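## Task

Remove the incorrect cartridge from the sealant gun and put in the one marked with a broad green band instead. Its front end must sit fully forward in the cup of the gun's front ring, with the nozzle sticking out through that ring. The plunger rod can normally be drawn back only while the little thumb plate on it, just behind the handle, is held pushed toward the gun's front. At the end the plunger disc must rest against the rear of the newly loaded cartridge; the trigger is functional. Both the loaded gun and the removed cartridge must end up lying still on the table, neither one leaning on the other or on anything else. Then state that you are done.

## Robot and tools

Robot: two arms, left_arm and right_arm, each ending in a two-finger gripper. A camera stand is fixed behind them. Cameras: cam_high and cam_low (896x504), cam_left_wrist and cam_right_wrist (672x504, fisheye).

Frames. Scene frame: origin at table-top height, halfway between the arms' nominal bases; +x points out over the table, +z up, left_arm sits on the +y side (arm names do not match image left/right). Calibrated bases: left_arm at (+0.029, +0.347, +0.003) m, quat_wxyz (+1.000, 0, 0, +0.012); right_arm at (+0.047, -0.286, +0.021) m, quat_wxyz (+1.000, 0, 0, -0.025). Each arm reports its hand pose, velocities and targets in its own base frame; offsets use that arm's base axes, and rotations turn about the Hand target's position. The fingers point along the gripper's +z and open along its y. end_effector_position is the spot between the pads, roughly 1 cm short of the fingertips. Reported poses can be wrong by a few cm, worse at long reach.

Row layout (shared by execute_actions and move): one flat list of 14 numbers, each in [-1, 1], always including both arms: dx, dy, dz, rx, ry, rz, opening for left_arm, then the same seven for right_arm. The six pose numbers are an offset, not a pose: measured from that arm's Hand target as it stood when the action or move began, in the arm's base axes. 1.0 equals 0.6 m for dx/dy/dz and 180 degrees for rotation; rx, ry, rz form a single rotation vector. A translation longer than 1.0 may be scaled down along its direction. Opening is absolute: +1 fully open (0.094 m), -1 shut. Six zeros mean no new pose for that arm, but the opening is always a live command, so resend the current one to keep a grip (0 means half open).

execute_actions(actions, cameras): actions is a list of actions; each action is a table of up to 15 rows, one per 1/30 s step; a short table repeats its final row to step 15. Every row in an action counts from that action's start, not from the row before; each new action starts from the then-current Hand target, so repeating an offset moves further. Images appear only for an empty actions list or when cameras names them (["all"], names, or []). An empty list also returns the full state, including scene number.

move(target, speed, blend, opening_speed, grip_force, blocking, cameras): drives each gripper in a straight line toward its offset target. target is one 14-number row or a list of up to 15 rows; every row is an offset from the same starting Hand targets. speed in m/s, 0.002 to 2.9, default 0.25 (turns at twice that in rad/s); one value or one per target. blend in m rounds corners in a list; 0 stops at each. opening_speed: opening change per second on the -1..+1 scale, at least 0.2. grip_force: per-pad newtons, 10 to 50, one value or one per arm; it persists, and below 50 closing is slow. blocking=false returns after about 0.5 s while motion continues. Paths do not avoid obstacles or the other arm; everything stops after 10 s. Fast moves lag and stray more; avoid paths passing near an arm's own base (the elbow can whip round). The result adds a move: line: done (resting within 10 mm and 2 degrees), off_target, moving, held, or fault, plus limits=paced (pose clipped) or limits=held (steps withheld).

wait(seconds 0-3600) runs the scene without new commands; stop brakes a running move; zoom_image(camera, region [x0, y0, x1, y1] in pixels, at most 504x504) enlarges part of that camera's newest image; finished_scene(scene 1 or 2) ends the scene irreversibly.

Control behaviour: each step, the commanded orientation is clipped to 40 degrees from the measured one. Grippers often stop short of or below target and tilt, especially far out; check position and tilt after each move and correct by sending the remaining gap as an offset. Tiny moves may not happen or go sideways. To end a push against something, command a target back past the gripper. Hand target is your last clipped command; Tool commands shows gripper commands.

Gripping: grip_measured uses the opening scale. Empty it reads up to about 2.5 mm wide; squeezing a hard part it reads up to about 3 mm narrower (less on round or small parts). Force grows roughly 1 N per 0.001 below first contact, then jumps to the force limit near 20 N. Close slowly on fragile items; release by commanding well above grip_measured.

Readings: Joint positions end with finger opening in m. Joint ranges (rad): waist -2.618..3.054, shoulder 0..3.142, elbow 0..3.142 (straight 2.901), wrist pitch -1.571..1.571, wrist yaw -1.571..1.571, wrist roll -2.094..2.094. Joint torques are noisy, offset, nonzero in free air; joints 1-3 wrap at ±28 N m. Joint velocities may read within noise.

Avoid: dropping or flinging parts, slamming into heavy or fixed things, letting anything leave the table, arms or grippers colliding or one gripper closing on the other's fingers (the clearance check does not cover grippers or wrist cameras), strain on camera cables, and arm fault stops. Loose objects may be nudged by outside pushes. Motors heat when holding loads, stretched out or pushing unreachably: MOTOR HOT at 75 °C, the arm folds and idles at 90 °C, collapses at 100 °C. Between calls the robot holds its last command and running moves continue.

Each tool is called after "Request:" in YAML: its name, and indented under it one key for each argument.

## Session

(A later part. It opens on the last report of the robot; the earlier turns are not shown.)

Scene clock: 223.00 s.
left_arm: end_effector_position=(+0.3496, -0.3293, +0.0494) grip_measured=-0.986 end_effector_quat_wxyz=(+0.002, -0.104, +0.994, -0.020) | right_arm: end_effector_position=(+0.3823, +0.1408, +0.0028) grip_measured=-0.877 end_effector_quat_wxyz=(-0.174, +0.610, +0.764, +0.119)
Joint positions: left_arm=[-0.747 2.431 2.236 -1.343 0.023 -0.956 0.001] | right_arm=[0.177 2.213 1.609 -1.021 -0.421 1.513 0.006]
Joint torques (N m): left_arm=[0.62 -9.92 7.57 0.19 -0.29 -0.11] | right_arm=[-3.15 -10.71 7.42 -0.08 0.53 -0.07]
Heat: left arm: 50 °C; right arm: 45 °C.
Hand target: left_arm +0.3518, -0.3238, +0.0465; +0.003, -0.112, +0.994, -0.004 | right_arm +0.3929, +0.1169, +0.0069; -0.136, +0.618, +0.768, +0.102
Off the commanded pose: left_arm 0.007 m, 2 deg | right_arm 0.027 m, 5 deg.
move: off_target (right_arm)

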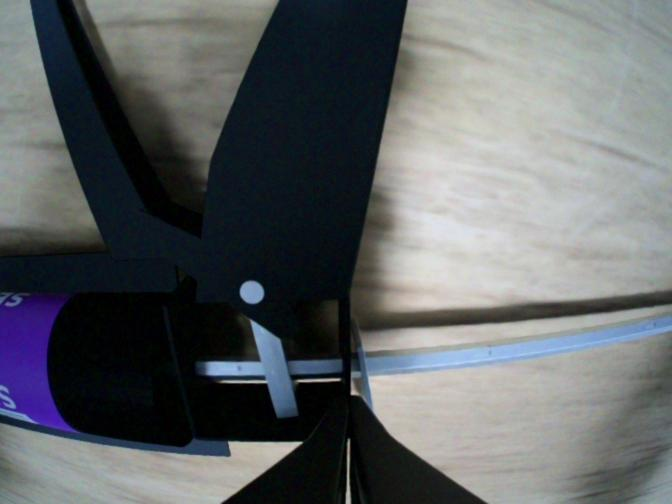

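Request:
move:
  target:
    - [0,0,0.02,0,0,0,-0.65,-0.012,0.032,0,0,0,0,-1]
    - [-0.008,-0.014,0.02,0,0,0,-0.65,-0.012,0.032,0,0,0,0,-1]
  speed: 0.08
  cameras: ["cam_left_wrist"]

Request:
zoom_image:
  camera: "cam_left_wrist"
  region: [170, 300, 440, 504]

Scene clock: 235.30 s.
left_arm: end_effector_position=(+0.3458, -0.3302, +0.0631) grip_measured=-0.652 end_effector_quat_wxyz=(+0.001, -0.107, +0.994, -0.013) | right_arm: end_effector_position=(+0.3823, +0.1402, +0.0002) grip_measured=-0.877 end_effector_quat_wxyz=(-0.161, +0.613, +0.766, +0.106)
Joint positions: left_arm=[-0.756 2.443 2.313 -1.419 0.016 -0.971 0.016] | right_arm=[0.19 2.213 1.609 -1.017 -0.384 1.531 0.006]
Joint torques (N m): left_arm=[-0.46 -9.28 7.98 0.3 -0.23 -0.16] | right_arm=[0.38 -12 4.77 0.2 0.23 0.24]
Heat: left arm: 51 °C; right arm: 47 °C.
Hand target: left_arm +0.3470, -0.3321, +0.0586; +0.003, -0.112, +0.994, -0.003 | right_arm +0.3858, +0.1360, +0.0069; -0.136, +0.618, +0.767, +0.102
Off the commanded pose: left_arm 0.005 m, 1 deg | right_arm 0.009 m, 3 deg.
move: off_target (right_arm)

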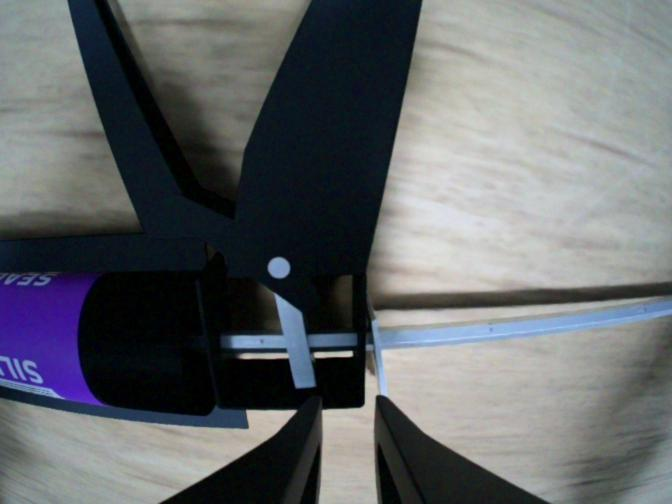

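Scaled by 1.867 from the camera's image (finer frame: 960x720).

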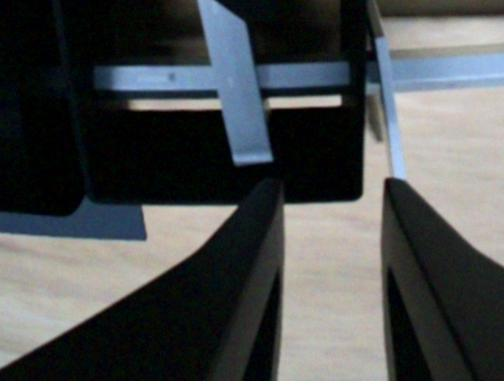

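Request:
move:
  target:
    - [-0.002,-0.008,0,0,0,0,-0.6,0,0,0,0,0,0,-1]
    - [-0.002,-0.008,-0.043,0,0,0,-0.6,0,0,0,0,0,0,-1]
  speed: 0.1
  cameras: ["cam_left_wrist"]

Request:
zoom_image:
  camera: "cam_left_wrist"
  region: [170, 300, 440, 504]

Scene clock: 241.13 s.
left_arm: end_effector_position=(+0.3434, -0.3342, +0.0490) grip_measured=-0.602 end_effector_quat_wxyz=(-0.003, -0.107, +0.994, -0.008) | right_arm: end_effector_position=(+0.3817, +0.1400, -0.0009) grip_measured=-0.877 end_effector_quat_wxyz=(-0.160, +0.614, +0.766, +0.104)
Joint positions: left_arm=[-0.766 2.461 2.29 -1.39 0.015 -0.981 0.019] | right_arm=[0.192 2.213 1.605 -1.015 -0.38 1.533 0.006]
Joint torques (N m): left_arm=[-0.32 -10.15 3.18 0.92 -0.22 -0.16] | right_arm=[0.01 -12.01 5.22 0.14 0.16 0.25]
Motor temperatures (°C): left_arm=[31 50 39 30 28 30 29] | right_arm=[33 48 37 31 28 28 33]
Heat: left arm: 50 °C; right arm: 48 °C.
Hand target: left_arm +0.3459, -0.3368, +0.0326; +0.003, -0.112, +0.994, -0.003 | right_arm +0.3857, +0.1361, +0.0069; -0.136, +0.618, +0.768, +0.102
Off the commanded pose: left_arm 0.017 m, 1 deg | right_arm 0.010 m, 3 deg.
move: off_target (left_arm)

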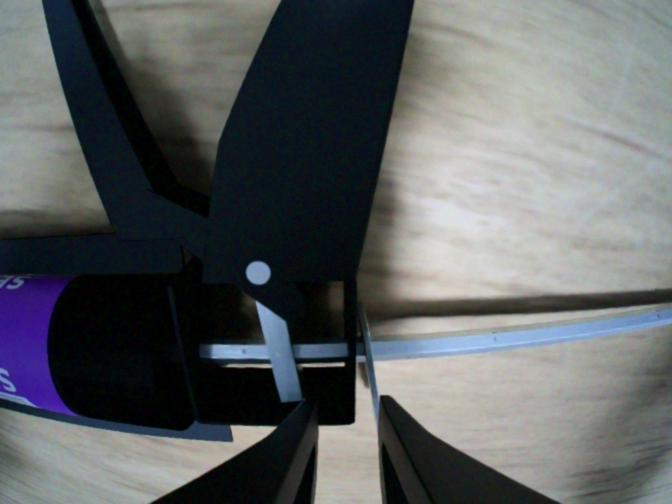

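Scaled by 1.867 from the camera's image (finer frame: 960x720).

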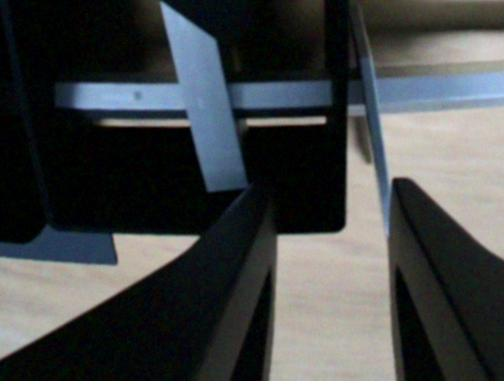

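Request:
move:
  target:
    - [0,0,0.035,0,0,0,-0.6,0,0,0,0,0,0,-1]
    - [0.009,-0.001,0.035,0,0,0,-0.6,0,0,0,0,0,0,-1]
    - [0.009,-0.001,0.0,0,0,0,-0.6,0,0,0,0,0,0,-1]
  speed: 0.1
  cameras: ["cam_left_wrist"]

Request:
zoom_image:
  camera: "cam_left_wrist"
  region: [170, 300, 440, 504]

Scene clock: 247.53 s.
left_arm: end_effector_position=(+0.3492, -0.3388, +0.0446) grip_measured=-0.602 end_effector_quat_wxyz=(+0.003, -0.107, +0.994, -0.012) | right_arm: end_effector_position=(+0.3817, +0.1400, -0.0009) grip_measured=-0.877 end_effector_quat_wxyz=(-0.160, +0.614, +0.766, +0.104)
Joint positions: left_arm=[-0.766 2.487 2.319 -1.38 0.011 -0.981 0.019] | right_arm=[0.192 2.213 1.605 -1.015 -0.38 1.533 0.006]
Joint torques (N m): left_arm=[0.4 -10.1 4.89 0.62 -0.19 -0.11] | right_arm=[0.18 -11.86 5.18 0.18 0.17 0.26]
Heat: left arm: 50 °C; right arm: 50 °C.
Hand target: left_arm +0.3513, -0.3374, +0.0327; +0.003, -0.112, +0.994, -0.004 | right_arm +0.3857, +0.1361, +0.0069; -0.136, +0.618, +0.768, +0.102
Off the commanded pose: left_arm 0.012 m, 1 deg | right_arm 0.010 m, 3 deg.
move: off_target (left_arm)

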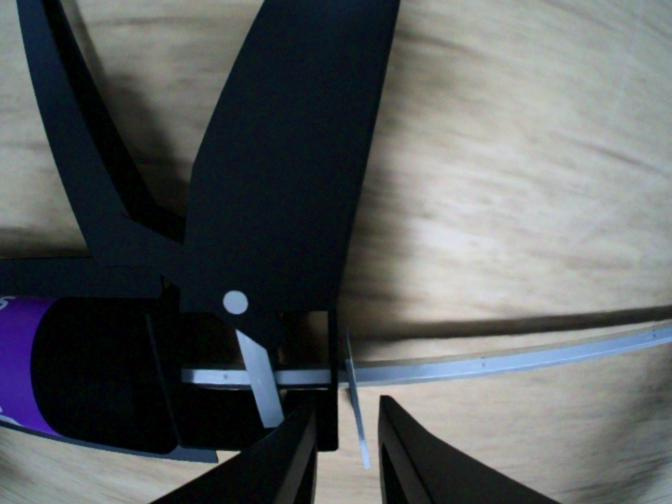

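Scaled by 1.867 from the camera's image (finer frame: 960x720).

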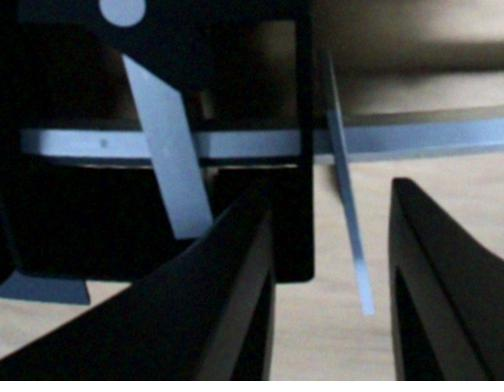

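Request:
move:
  target:
    - [-0.003,0,-0.02,0,0,0,-0.6,0,0,0.0,0,0,0,-1]
    - [-0.003,0,-0.012,0,0,0,-1,0,0,0.0,0,0,0,-1]
  speed: 0.1
  opening_speed: 0.7
  cameras: ["cam_left_wrist"]

Request:
zoom_image:
  camera: "cam_left_wrist"
  region: [170, 300, 440, 504]

Scene clock: 251.57 s.
left_arm: end_effector_position=(+0.3503, -0.3366, +0.0363) grip_measured=-0.909 end_effector_quat_wxyz=(+0.007, -0.108, +0.994, -0.007) | right_arm: end_effector_position=(+0.3817, +0.1400, -0.0011) grip_measured=-0.877 end_effector_quat_wxyz=(-0.159, +0.614, +0.766, +0.103)
Joint positions: left_arm=[-0.766 2.484 2.282 -1.349 -0.002 -0.982 0.004] | right_arm=[0.193 2.213 1.605 -1.014 -0.378 1.534 0.006]
Joint torques (N m): left_arm=[0.09 -10.58 4.25 0.66 -0.05 -0.11] | right_arm=[0.2 -12.04 5.14 0.18 0.15 0.24]
Heat: left arm: 50 °C; right arm: 50 °C.
Hand target: left_arm +0.3495, -0.3374, +0.0254; +0.003, -0.112, +0.994, -0.003 | right_arm +0.3857, +0.1361, +0.0069; -0.136, +0.618, +0.768, +0.102
Off the commanded pose: left_arm 0.011 m, 1 deg | right_arm 0.010 m, 3 deg.
move: off_target (left_arm); target 2's new opening was sent with left_arm's hand 0.011 m and 1 deg from that target

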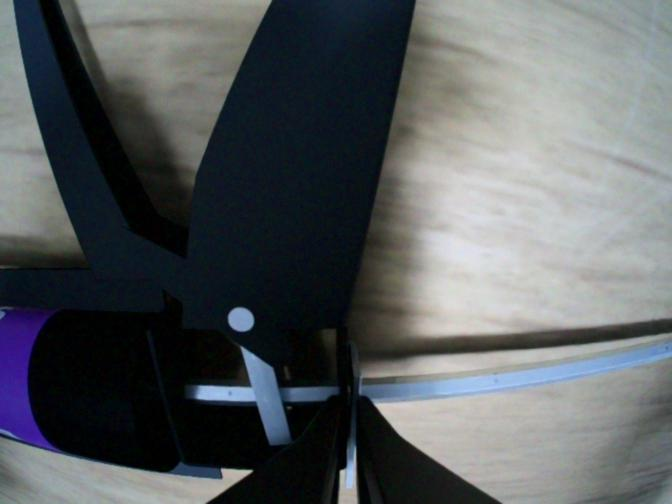

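Scaled by 1.867 from the camera's image (finer frame: 960x720).

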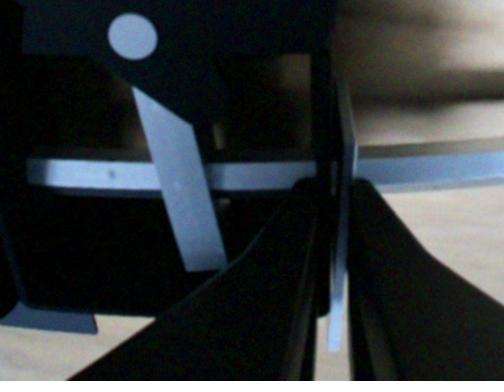

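Request:
move:
  target:
    - [0,0.004,0.03,0,0,0,-1,0.0,0.0,0.015,0,0,0,-1]
    - [0,0.004,0.03,0,0,0,-1,0.02,-0.06,0.015,0,0,0,-1]
  speed: 0.06
  cameras: ["cam_left_wrist","cam_low","cam_right_wrist"]

Request:
zoom_image:
  camera: "cam_left_wrist"
  region: [170, 300, 440, 504]

Scene clock: 257.63 s.
left_arm: end_effector_position=(+0.3511, -0.3452, +0.0411) grip_measured=-0.911 end_effector_quat_wxyz=(+0.005, -0.106, +0.994, -0.026) | right_arm: end_effector_position=(+0.3828, +0.1251, +0.0088) grip_measured=-0.877 end_effector_quat_wxyz=(-0.176, +0.609, +0.765, +0.112)
Joint positions: left_arm=[-0.768 2.484 2.3 -1.34 0.025 -0.982 0.004] | right_arm=[0.142 2.213 1.635 -1.076 -0.412 1.469 0.006]
Joint torques (N m): left_arm=[0.66 -11.43 7.27 -0.06 -0.3 -0.08] | right_arm=[-3.86 -10.67 8.75 -0.1 0.49 -0.05]
Heat: left arm: 50 °C; right arm: 51 °C.
Hand target: left_arm +0.3494, -0.3350, +0.0434; +0.003, -0.112, +0.994, -0.003 | right_arm +0.3977, +0.1001, +0.0158; -0.136, +0.618, +0.768, +0.102
Off the commanded pose: left_arm 0.011 m, 3 deg | right_arm 0.030 m, 5 deg.
move: off_target (left_arm, right_arm)
Images, in order (width x height): cam_low 896x504, cam_left_wrist 672x504, cam_right_wrist 672x504.

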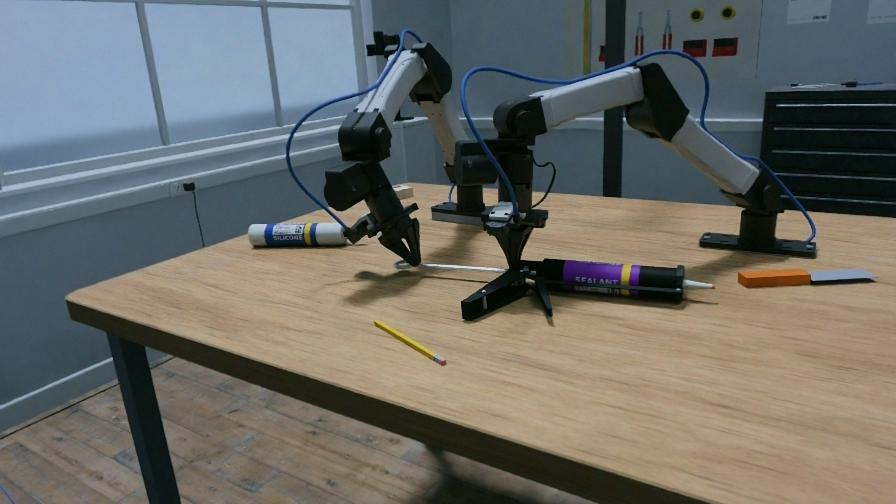

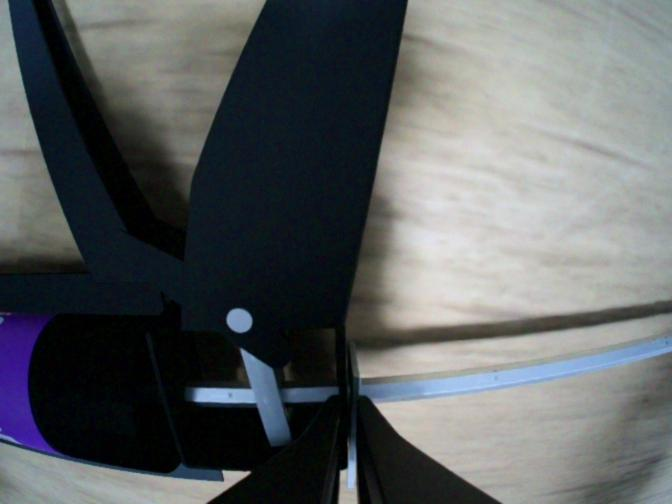

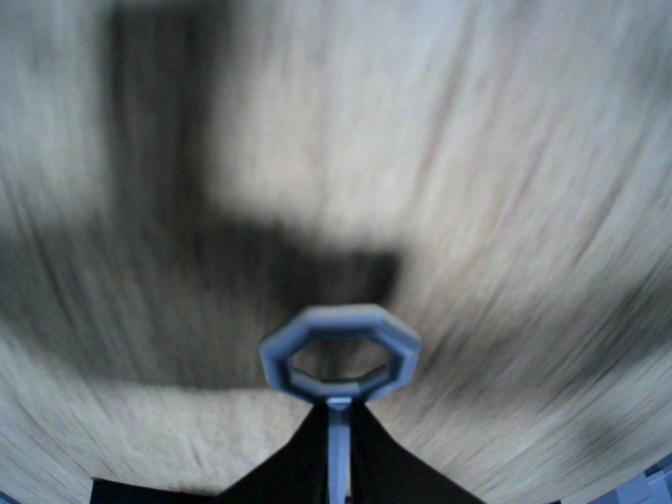

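Scaled by 1.867 from the camera's image (finer frame: 960x720).

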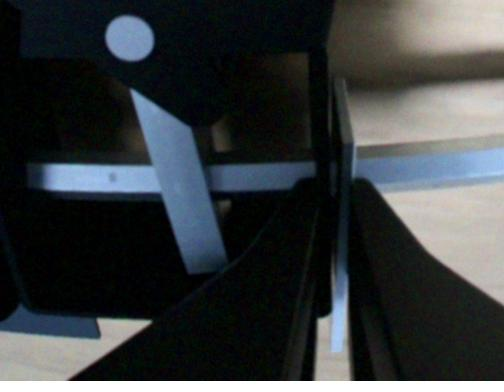

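Request:
move:
  target:
    - [-0.01,0.07,0.01,0,0,0,-1,0.02,-0.06,0,0,0,0,-1]
  speed: 0.08
  cameras: ["cam_left_wrist"]

Request:
zoom_image:
  camera: "cam_left_wrist"
  region: [170, 300, 440, 504]

Scene clock: 262.53 s.
left_arm: end_effector_position=(+0.3522, -0.3430, +0.0458) grip_measured=-0.911 end_effector_quat_wxyz=(+0.018, -0.101, +0.992, -0.073) | right_arm: end_effector_position=(+0.3921, +0.0985, +0.0185) grip_measured=-0.879 end_effector_quat_wxyz=(-0.180, +0.602, +0.768, +0.122)
Joint positions: left_arm=[-0.748 2.353 2.075 -1.158 0.069 -0.955 0.004] | right_arm=[0.068 2.232 1.702 -1.152 -0.424 1.374 0.006]
Joint torques (N m): left_arm=[4.05 -14 3.48 -0.7 -0.67 0.21] | right_arm=[-5.31 -9.03 9.32 0.02 0.64 -0.02]
Heat: left arm: 51 °C; right arm: 51 °C.
Hand target: left_arm +0.3435, -0.2931, +0.0496; +0.003, -0.112, +0.994, -0.004 | right_arm +0.4097, +0.0640, +0.0159; -0.136, +0.618, +0.767, +0.102
Off the commanded pose: left_arm 0.051 m, 8 deg | right_arm 0.039 m, 6 deg.
move: off_target (left_arm, right_arm)

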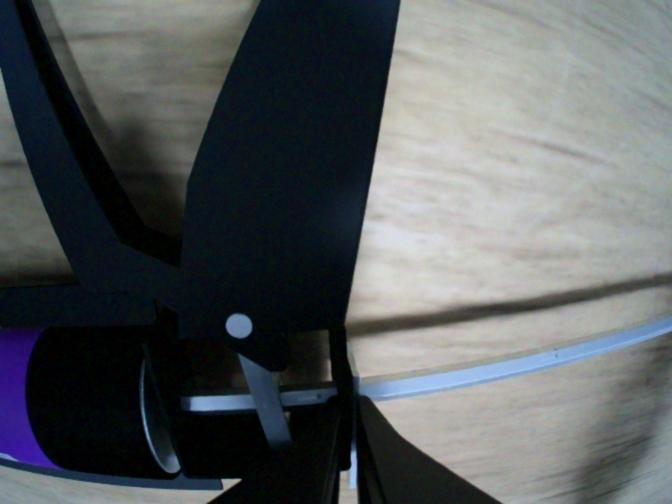

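Scaled by 1.867 from the camera's image (finer frame: 960x720).

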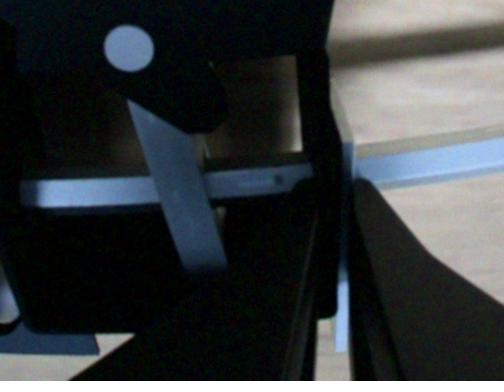

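Request:
move:
  target:
    - [0,0,0,0,0,0,-1,0.018,-0.05,0,0,0,0,-1]
  speed: 0.08
  cameras: ["cam_left_wrist","cam_high"]

Request:
zoom_image:
  camera: "cam_left_wrist"
  region: [0, 264, 360, 504]

Scene clock: 265.67 s.
left_arm: end_effector_position=(+0.3547, -0.3487, +0.0485) grip_measured=-0.911 end_effector_quat_wxyz=(+0.021, -0.099, +0.991, -0.089) | right_arm: end_effector_position=(+0.3968, +0.0882, +0.0241) grip_measured=-0.884 end_effector_quat_wxyz=(-0.206, +0.594, +0.766, +0.138)
Joint positions: left_arm=[-0.747 2.349 2.074 -1.135 0.086 -0.954 0.004] | right_arm=[0.021 2.278 1.779 -1.233 -0.478 1.3 0.005]
Joint torques (N m): left_arm=[3.97 -13.79 3.56 -0.86 -0.82 0.2] | right_arm=[-7.49 -9.42 9.77 0.15 1.15 0.02]
Heat: left arm: 52 °C; right arm: 50 °C.
Hand target: left_arm +0.3435, -0.2931, +0.0494; +0.003, -0.112, +0.994, -0.004 | right_arm +0.4205, +0.0341, +0.0158; -0.136, +0.618, +0.768, +0.102
Off the commanded pose: left_arm 0.057 m, 10 deg | right_arm 0.060 m, 10 deg.
move: off_target (right_arm)
Images, in order (width x height): cam_high 896x504, cam_left_wrist 672x504.

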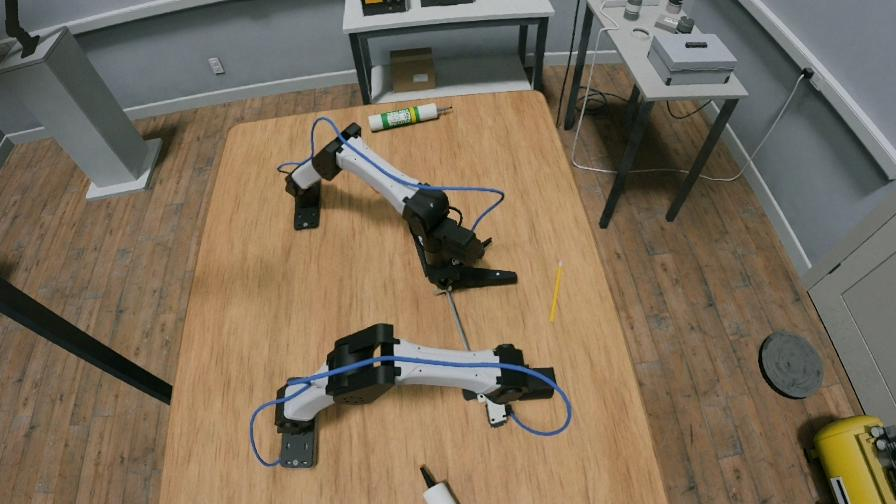

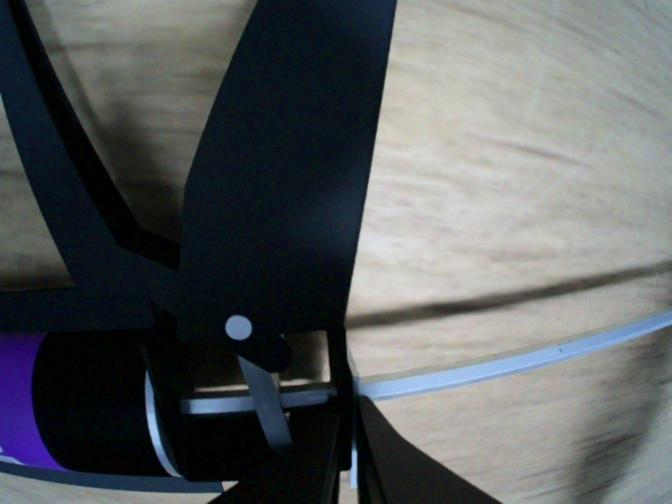

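Scaled by 1.400 from the camera's image (finer frame: 960x720).

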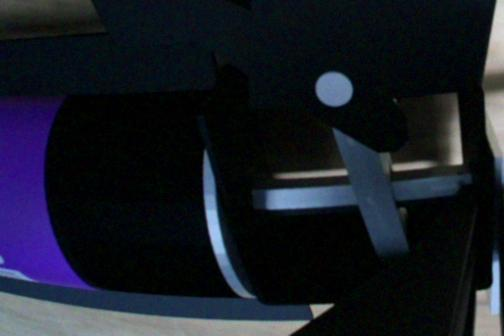

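Request:
move:
  target:
    - [0.016,-0.08,0,0,0,0,-1,-0.035,0.078,0,0,0,0,-1]
    - [0.016,-0.08,-0.01,0,0,0,-0.6,-0.035,0.078,0,0,0,0,-0.4]
    - [0.016,-0.08,0.15,0,0,0,-0.6,-0.035,0.078,0.1,0,0,0,-0.4]
  speed: 0.15
  cameras: ["cam_left_wrist","cam_right_wrist","cam_low"]

Request:
zoom_image:
  camera: "cam_low"
  region: [380, 220, 780, 340]

Scene clock: 276.87 s.
left_arm: end_effector_position=(+0.3490, -0.3429, +0.1147) grip_measured=-0.602 end_effector_quat_wxyz=(+0.026, -0.104, +0.993, -0.045) | right_arm: end_effector_position=(+0.3949, +0.0836, +0.0573) grip_measured=-0.402 end_effector_quat_wxyz=(-0.157, +0.615, +0.767, +0.095)
Joint positions: left_arm=[-0.77 2.461 2.552 -1.558 0.017 -0.981 0.019] | right_arm=[0.059 2.2 1.825 -1.306 -0.352 1.391 0.028]
Joint torques (N m): left_arm=[0.58 -14.46 7.53 0.47 -0.24 -0.13] | right_arm=[-0.27 -12.62 7.92 -0.24 0.01 0.21]
Heat: left arm: 54 °C; right arm: 49 °C.
Hand target: left_arm +0.3531, -0.3410, +0.1394; +0.003, -0.112, +0.994, -0.003 | right_arm +0.3995, +0.0809, +0.0759; -0.136, +0.618, +0.768, +0.102
Off the commanded pose: left_arm 0.025 m, 5 deg | right_arm 0.019 m, 3 deg.
joint sent to its limit (left arm) — joint 4 (wrist pitch), lower limit. The joint targets are off in orientation, not in position.
move: off_target (left_arm, right_arm); target 2's new opening was sent with right_arm's hand 0.017 m and 5 deg from that target
Images, in order (width x height): cam_low 896x504, cam_left_wrist 672x504, cam_right_wrist 672x504.

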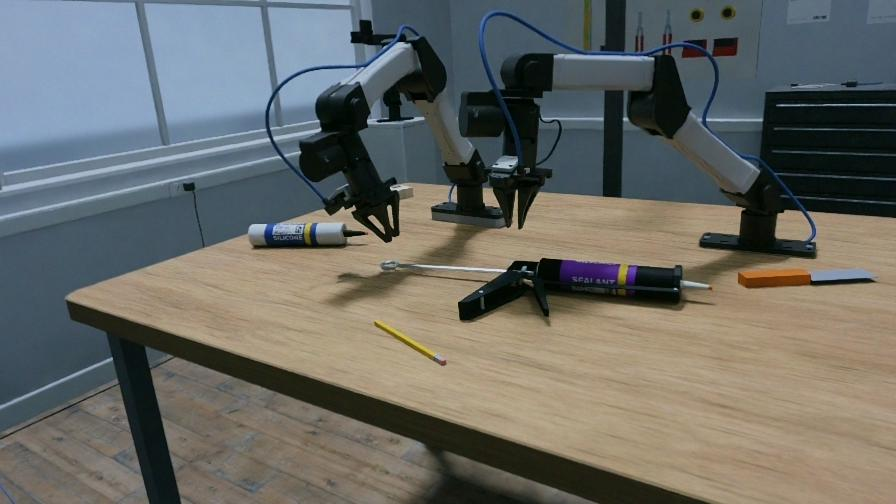

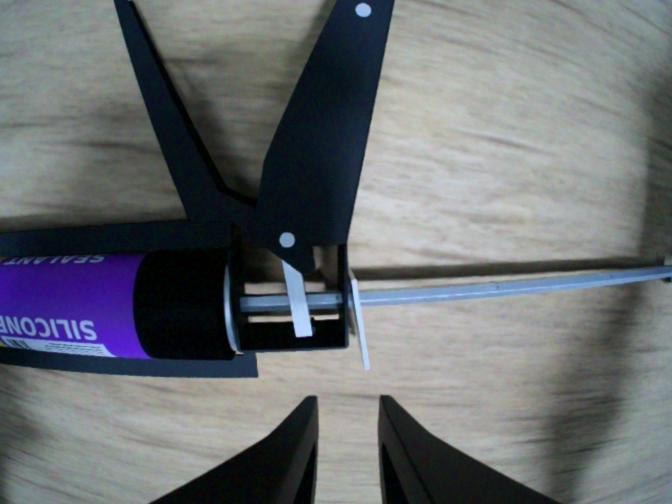

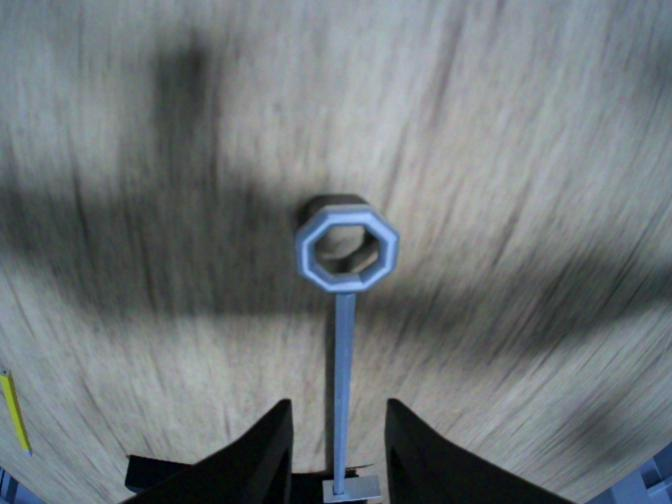

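Scaled by 1.260 from the camera's image (finer frame: 1280x720).

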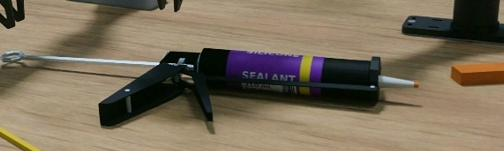

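Request:
move:
  target:
    - [-0.04,0.183,-0.016,0,0,-0.5,0.5,0,0,0.1,0,0,0,0]
    - [-0.04,0.183,-0.016,0,0,-0.5,0.5,0.0725,0.422,0.073,0.005,-0.173,0.496,0]
  speed: 0.4
  cameras: ["cam_left_wrist","cam_right_wrist","cam_high"]

Scene clock: 297.93 s.
left_arm: end_effector_position=(+0.3255, -0.2332, +0.1164) grip_measured=+0.498 end_effector_quat_wxyz=(-0.025, +0.621, +0.784, -0.006) | right_arm: end_effector_position=(+0.4370, +0.3288, +0.1268) grip_measured=-0.002 end_effector_quat_wxyz=(+0.078, -0.111, +0.976, +0.172)
Joint positions: left_arm=[-0.617 2.139 2.011 -1.492 0.01 0.723 0.07] | right_arm=[0.57 2.617 2.844 -1.499 -0.237 0.381 0.047]
Joint torques (N m): left_arm=[1.1 -12.93 4.75 0.46 0 0.12] | right_arm=[0.47 -9.92 8.12 0.95 -0.03 -0.18]
Motor temperatures (°C): left_arm=[30 58 40 30 28 30 29] | right_arm=[33 50 39 31 28 28 33]
Heat: left arm: 58 °C; right arm: 50 °C.
Hand target: left_arm +0.3290, -0.2314, +0.1298; +0.000, +0.624, +0.782, -0.005 | right_arm +0.4430, +0.3341, +0.1196; +0.018, -0.139, +0.982, +0.130
Off the commanded pose: left_arm 0.014 m, 3 deg | right_arm 0.011 m, 9 deg.
elbow stopped short (right arm): the move would have taken joint 3 (elbow) straighter than the controller allows.
move: off_target (left_arm, right_arm)
Images, in order (width x height): cam_high 896x504, cam_left_wrist 672x504, cam_right_wrist 672x504.

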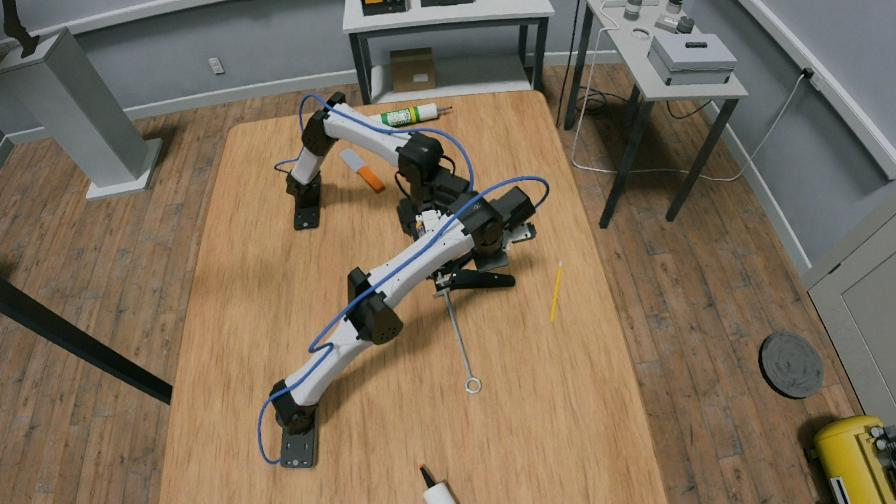

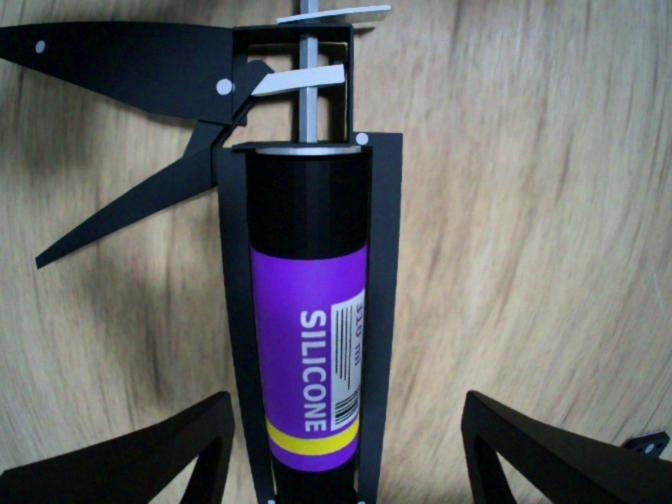

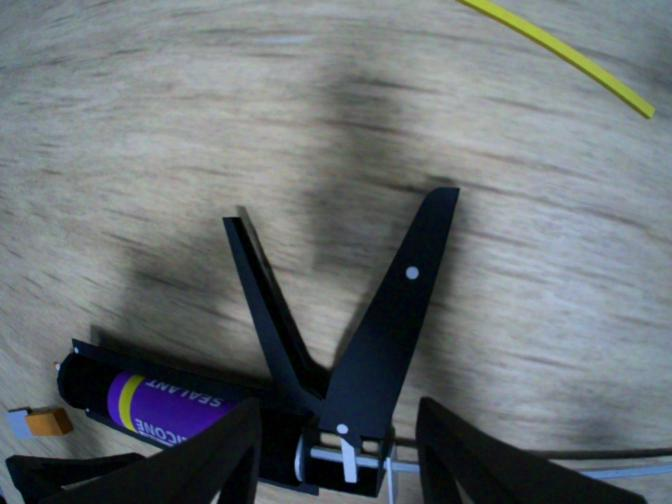

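Request:
move:
  target: [0.0275,0.024,-0.103,0,0,0,0.5,0.0117,-0.04,-0.12,0,0,-0.094,0]
  speed: 0.2
  cameras: ["cam_left_wrist","cam_right_wrist"]

Scene clock: 309.67 s.
left_arm: end_effector_position=(+0.3417, -0.2182, +0.0642) grip_measured=+0.498 end_effector_quat_wxyz=(-0.012, +0.620, +0.784, -0.007) | right_arm: end_effector_position=(+0.4424, +0.3116, +0.0350) grip_measured=-0.002 end_effector_quat_wxyz=(+0.016, -0.001, +0.992, +0.122)
Joint positions: left_arm=[-0.564 2.134 1.796 -1.259 0.01 0.774 0.07] | right_arm=[0.553 2.649 2.562 -1.327 -0.19 0.566 0.047]
Joint torques (N m): left_arm=[0.99 -10.96 4.77 0.53 -0.01 0.14] | right_arm=[-0.83 -14.45 5.75 0.64 0.05 0.17]
Motor temperatures (°C): left_arm=[30 61 39 30 27 30 29] | right_arm=[33 51 39 31 28 28 32]
Heat: left arm: 61 °C; right arm: 51 °C.
Hand target: left_arm +0.3455, -0.2169, +0.0680; +0.000, +0.624, +0.782, -0.005 | right_arm +0.4500, +0.3100, +0.0476; +0.037, +0.007, +0.991, +0.126
Off the commanded pose: left_arm 0.005 m, 2 deg | right_arm 0.015 m, 3 deg.
move: off_target (right_arm)

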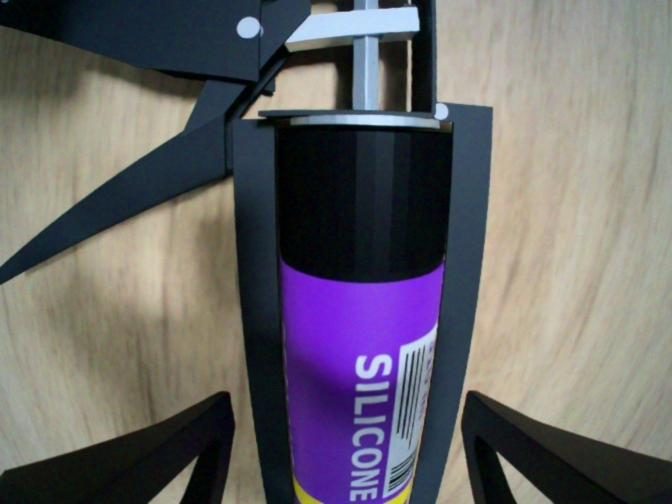

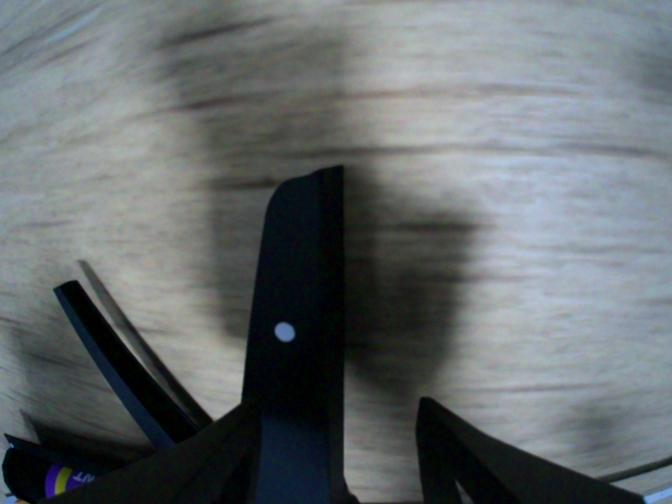

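Request:
move:
  target:
    - [-0.007,-0.001,-0.037,0,0,0,0.5,0,0.021,-0.01,0,0,0,0]
    - [-0.007,-0.001,-0.037,0,0,0,0.5,0,0.021,-0.058,0,0,0,0]
    - [-0.007,-0.001,-0.037,0,0,0,0.5,0,0.021,-0.058,0,0,0,-0.95]
  speed: 0.12
  cameras: ["cam_left_wrist","cam_right_wrist","cam_low"]

Scene clock: 314.87 s.
left_arm: end_effector_position=(+0.3390, -0.2164, +0.0419) grip_measured=+0.498 end_effector_quat_wxyz=(-0.013, +0.620, +0.784, -0.007) | right_arm: end_effector_position=(+0.4477, +0.3211, +0.0226) grip_measured=-0.944 end_effector_quat_wxyz=(+0.029, +0.004, +0.991, +0.132)
Joint positions: left_arm=[-0.564 2.134 1.706 -1.17 0.01 0.774 0.07] | right_arm=[0.562 2.641 2.49 -1.226 -0.191 0.589 0.003]
Joint torques (N m): left_arm=[0.36 -10.96 4.68 0.53 0 0.07] | right_arm=[0.55 -11.89 3.93 0.95 0.1 0.18]
Motor temperatures (°C): left_arm=[30 61 39 30 27 30 29] | right_arm=[33 52 39 31 28 28 32]
Heat: left arm: 61 °C; right arm: 52 °C.
Hand target: left_arm +0.3414, -0.2175, +0.0459; +0.000, +0.624, +0.782, -0.005 | right_arm +0.4501, +0.3227, +0.0129; +0.037, +0.007, +0.991, +0.126
Off the commanded pose: left_arm 0.005 m, 2 deg | right_arm 0.010 m, 1 deg.
move: done
Images, in order (width x height): cam_low 896x504, cam_left_wrist 672x504, cam_right_wrist 672x504.

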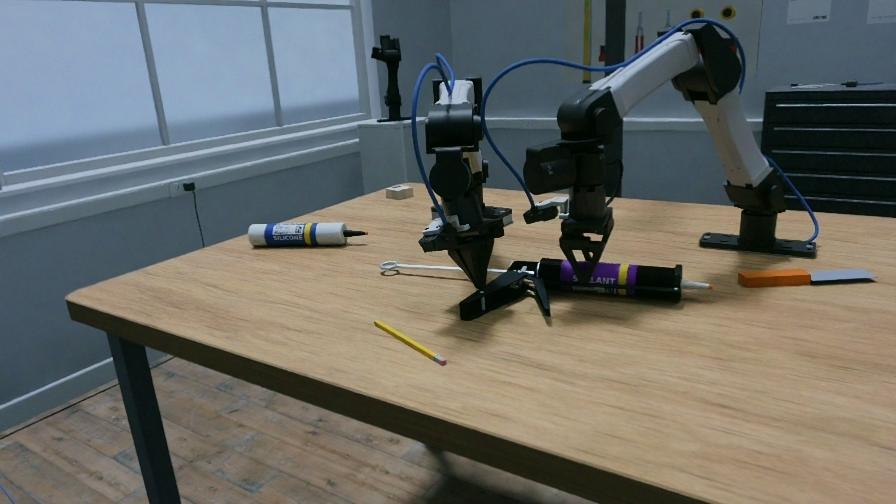

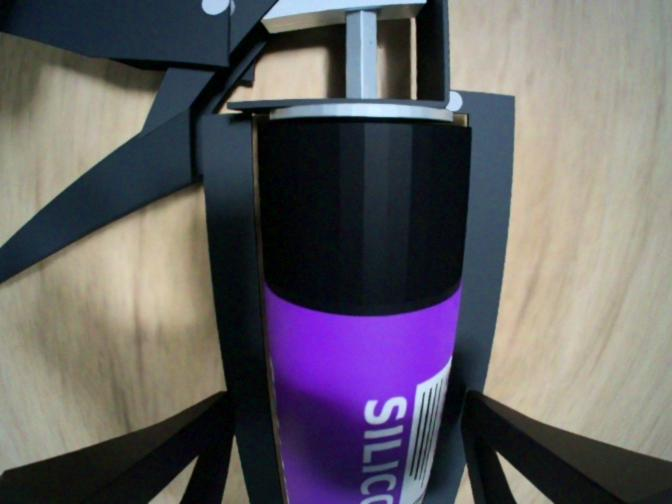

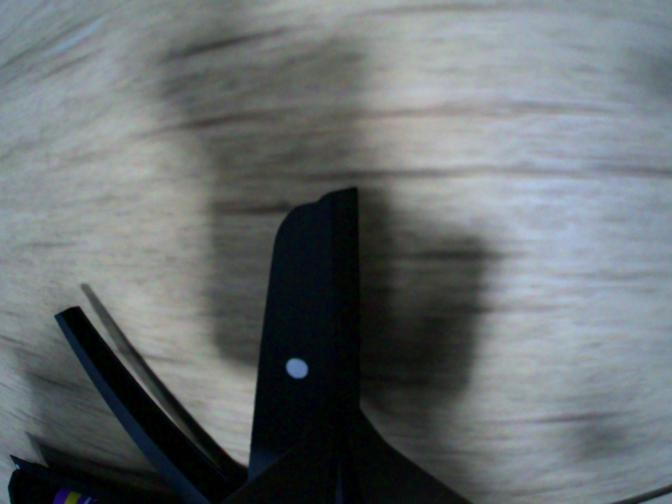

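Request:
move:
  target:
    - [0,0,0,0,0,0,0.5,0,0.0,0.03,0,0,0,0]
    - [0,0,0,0,0,0,0.5,0,0.018,0.03,0,0,0,0]
    - [0,0,0,0,0,0,0.5,0,0.018,-0.033,0,0,0,0]
    - [0,0,0,0,0,0,0.5,0,0.018,-0.033,0,0,0,-0.95]
  speed: 0.12
  cameras: ["cam_right_wrist"]

Scene clock: 321.57 s.
left_arm: end_effector_position=(+0.3390, -0.2164, +0.0419) grip_measured=+0.498 end_effector_quat_wxyz=(-0.012, +0.620, +0.784, -0.007) | right_arm: end_effector_position=(+0.4475, +0.3345, -0.0015) grip_measured=-0.309 end_effector_quat_wxyz=(+0.032, +0.009, +0.991, +0.130)
Joint positions: left_arm=[-0.564 2.134 1.706 -1.169 0.01 0.774 0.07] | right_arm=[0.586 2.684 2.478 -1.164 -0.179 0.622 0.032]
Joint torques (N m): left_arm=[0.35 -11.03 4.68 0.53 0 0.08] | right_arm=[-0.29 -12.15 5.39 0.79 0.01 0]
Motor temperatures (°C): left_arm=[30 60 39 30 27 30 28] | right_arm=[33 53 38 31 28 28 32]
Heat: left arm: 60 °C; right arm: 53 °C.
Hand target: left_arm +0.3414, -0.2175, +0.0459; +0.000, +0.624, +0.782, -0.005 | right_arm +0.4500, +0.3334, -0.0071; +0.037, +0.007, +0.991, +0.126
Off the commanded pose: left_arm 0.005 m, 2 deg | right_arm 0.006 m, 1 deg.
move: done

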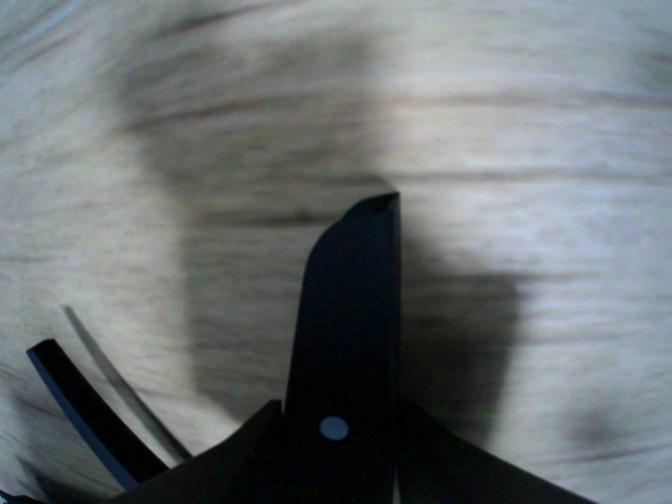

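Request:
move:
  target:
    - [0,0,0,0,0,0,-0.2,0,0,0,0,0,0,-0.95]
    - [0,0,0.022,-0.033,-0.007,0,-0.2,0,0,0,0,0,0,-0.95]
  speed: 0.08
  grip_force: [40,50]
  cameras: ["cam_left_wrist","cam_low"]

Request:
zoom_image:
  camera: "cam_low"
  region: [430, 200, 780, 340]

Scene clock: 328.07 s.
left_arm: end_effector_position=(+0.3359, -0.2155, +0.0421) grip_measured=-0.009 end_effector_quat_wxyz=(+0.010, +0.620, +0.784, -0.033) | right_arm: end_effector_position=(+0.4475, +0.3345, -0.0015) grip_measured=-0.309 end_effector_quat_wxyz=(+0.032, +0.009, +0.991, +0.130)
Joint positions: left_arm=[-0.54 2.085 1.63 -1.106 0.069 0.797 0.047] | right_arm=[0.586 2.684 2.478 -1.164 -0.179 0.623 0.032]
Joint torques (N m): left_arm=[1.39 -13.14 5.01 0.61 0.21 0.16] | right_arm=[-0.27 -12.16 5.33 0.78 0.05 -0.01]
Motor temperatures (°C): left_arm=[30 60 38 30 27 30 29] | right_arm=[33 54 38 32 28 28 33]
Heat: left arm: 60 °C; right arm: 54 °C.
Hand target: left_arm +0.3414, -0.2175, +0.0591; +0.041, +0.623, +0.780, -0.038 | right_arm +0.4500, +0.3334, -0.0071; +0.037, +0.007, +0.991, +0.126
Off the commanded pose: left_arm 0.018 m, 4 deg | right_arm 0.006 m, 1 deg.
grip_force (N): 40, 50
move: off_target (left_arm)
Images, in order (width x height): cam_low 896x504, cam_left_wrist 672x504.

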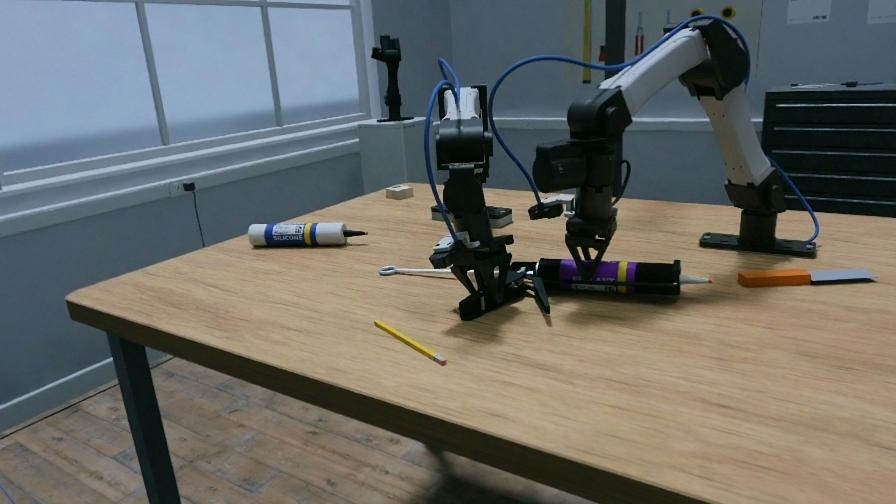

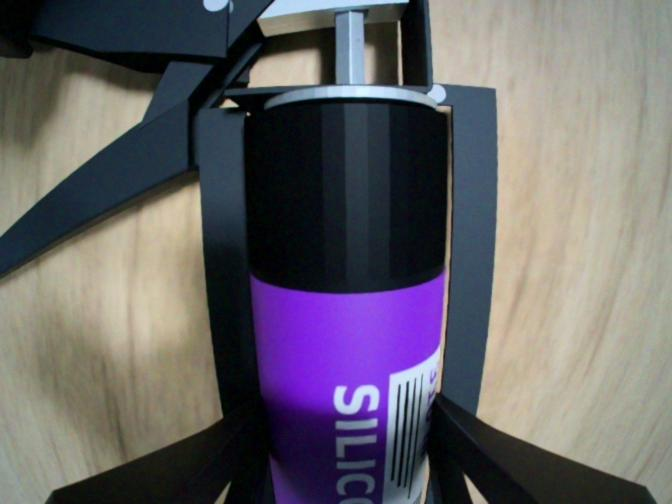

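Scaled by 1.440 from the camera's image (finer frame: 1280x720).

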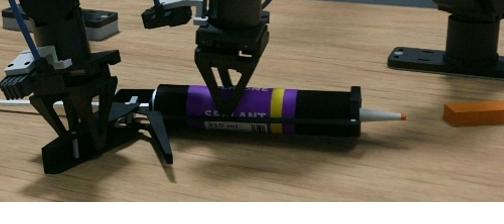

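Request:
move:
  target:
    - [0,0,0.035,-0.02,-0.004,0,-0.3,0,0,0,0,0,0,-0.95]
  speed: 0.08
  cameras: ["cam_left_wrist","cam_low"]

Request:
zoom_image:
  camera: "cam_low"
  region: [430, 200, 780, 340]

Scene clock: 334.40 s.
left_arm: end_effector_position=(+0.3388, -0.2141, +0.0601) grip_measured=-0.010 end_effector_quat_wxyz=(+0.035, +0.615, +0.786, -0.052) | right_arm: end_effector_position=(+0.4475, +0.3345, -0.0015) grip_measured=-0.309 end_effector_quat_wxyz=(+0.032, +0.009, +0.991, +0.130)
Joint positions: left_arm=[-0.515 2.036 1.626 -1.107 0.112 0.81 0.047] | right_arm=[0.586 2.684 2.478 -1.164 -0.179 0.623 0.032]
Joint torques (N m): left_arm=[0.99 -13.16 5.61 0.58 0.32 0.2] | right_arm=[-0.18 -12.16 5.39 0.79 0.05 -0.01]
Motor temperatures (°C): left_arm=[30 59 39 30 27 30 29] | right_arm=[33 55 37 32 28 28 33]
Heat: left arm: 59 °C; right arm: 55 °C.
Hand target: left_arm +0.3414, -0.2174, +0.0800; +0.065, +0.621, +0.778, -0.059 | right_arm +0.4500, +0.3334, -0.0071; +0.037, +0.007, +0.991, +0.126
Off the commanded pose: left_arm 0.020 m, 4 deg | right_arm 0.006 m, 1 deg.
grip_force (N): 40, 50
move: off_target (left_arm)
Images, in order (width x height): cam_low 896x504, cam_left_wrist 672x504.

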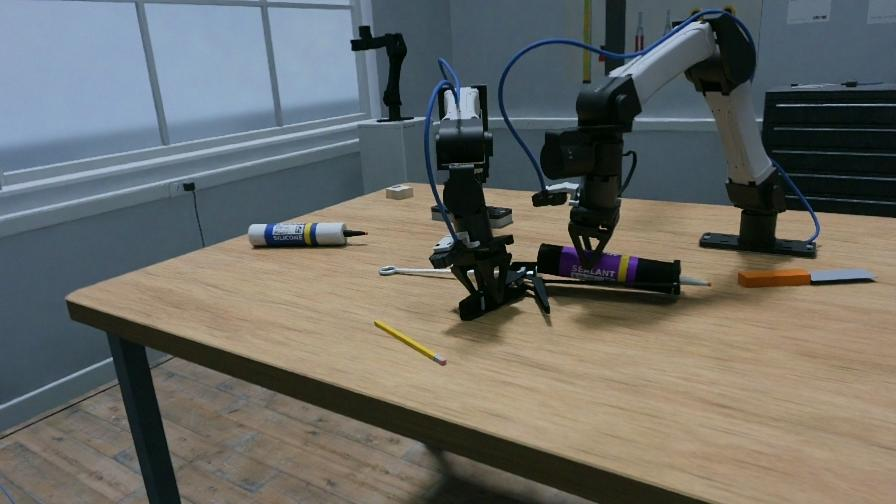

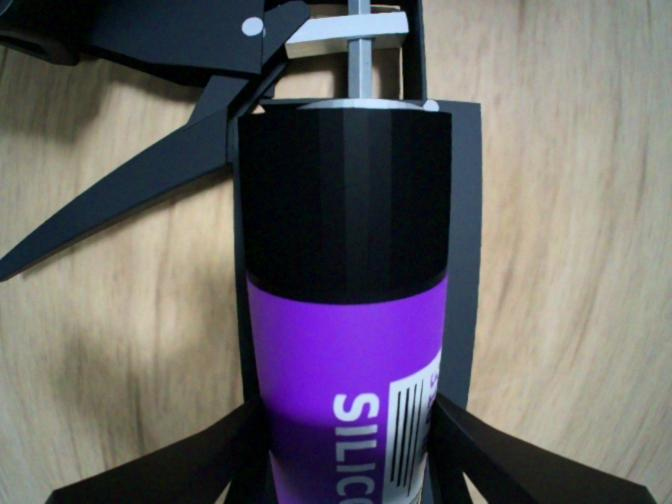

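Scaled by 1.440 from the camera's image (finer frame: 1280x720).

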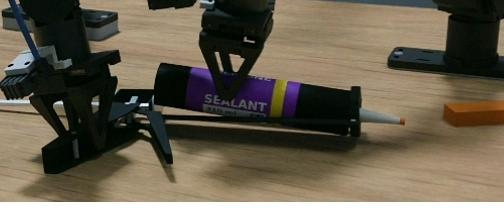

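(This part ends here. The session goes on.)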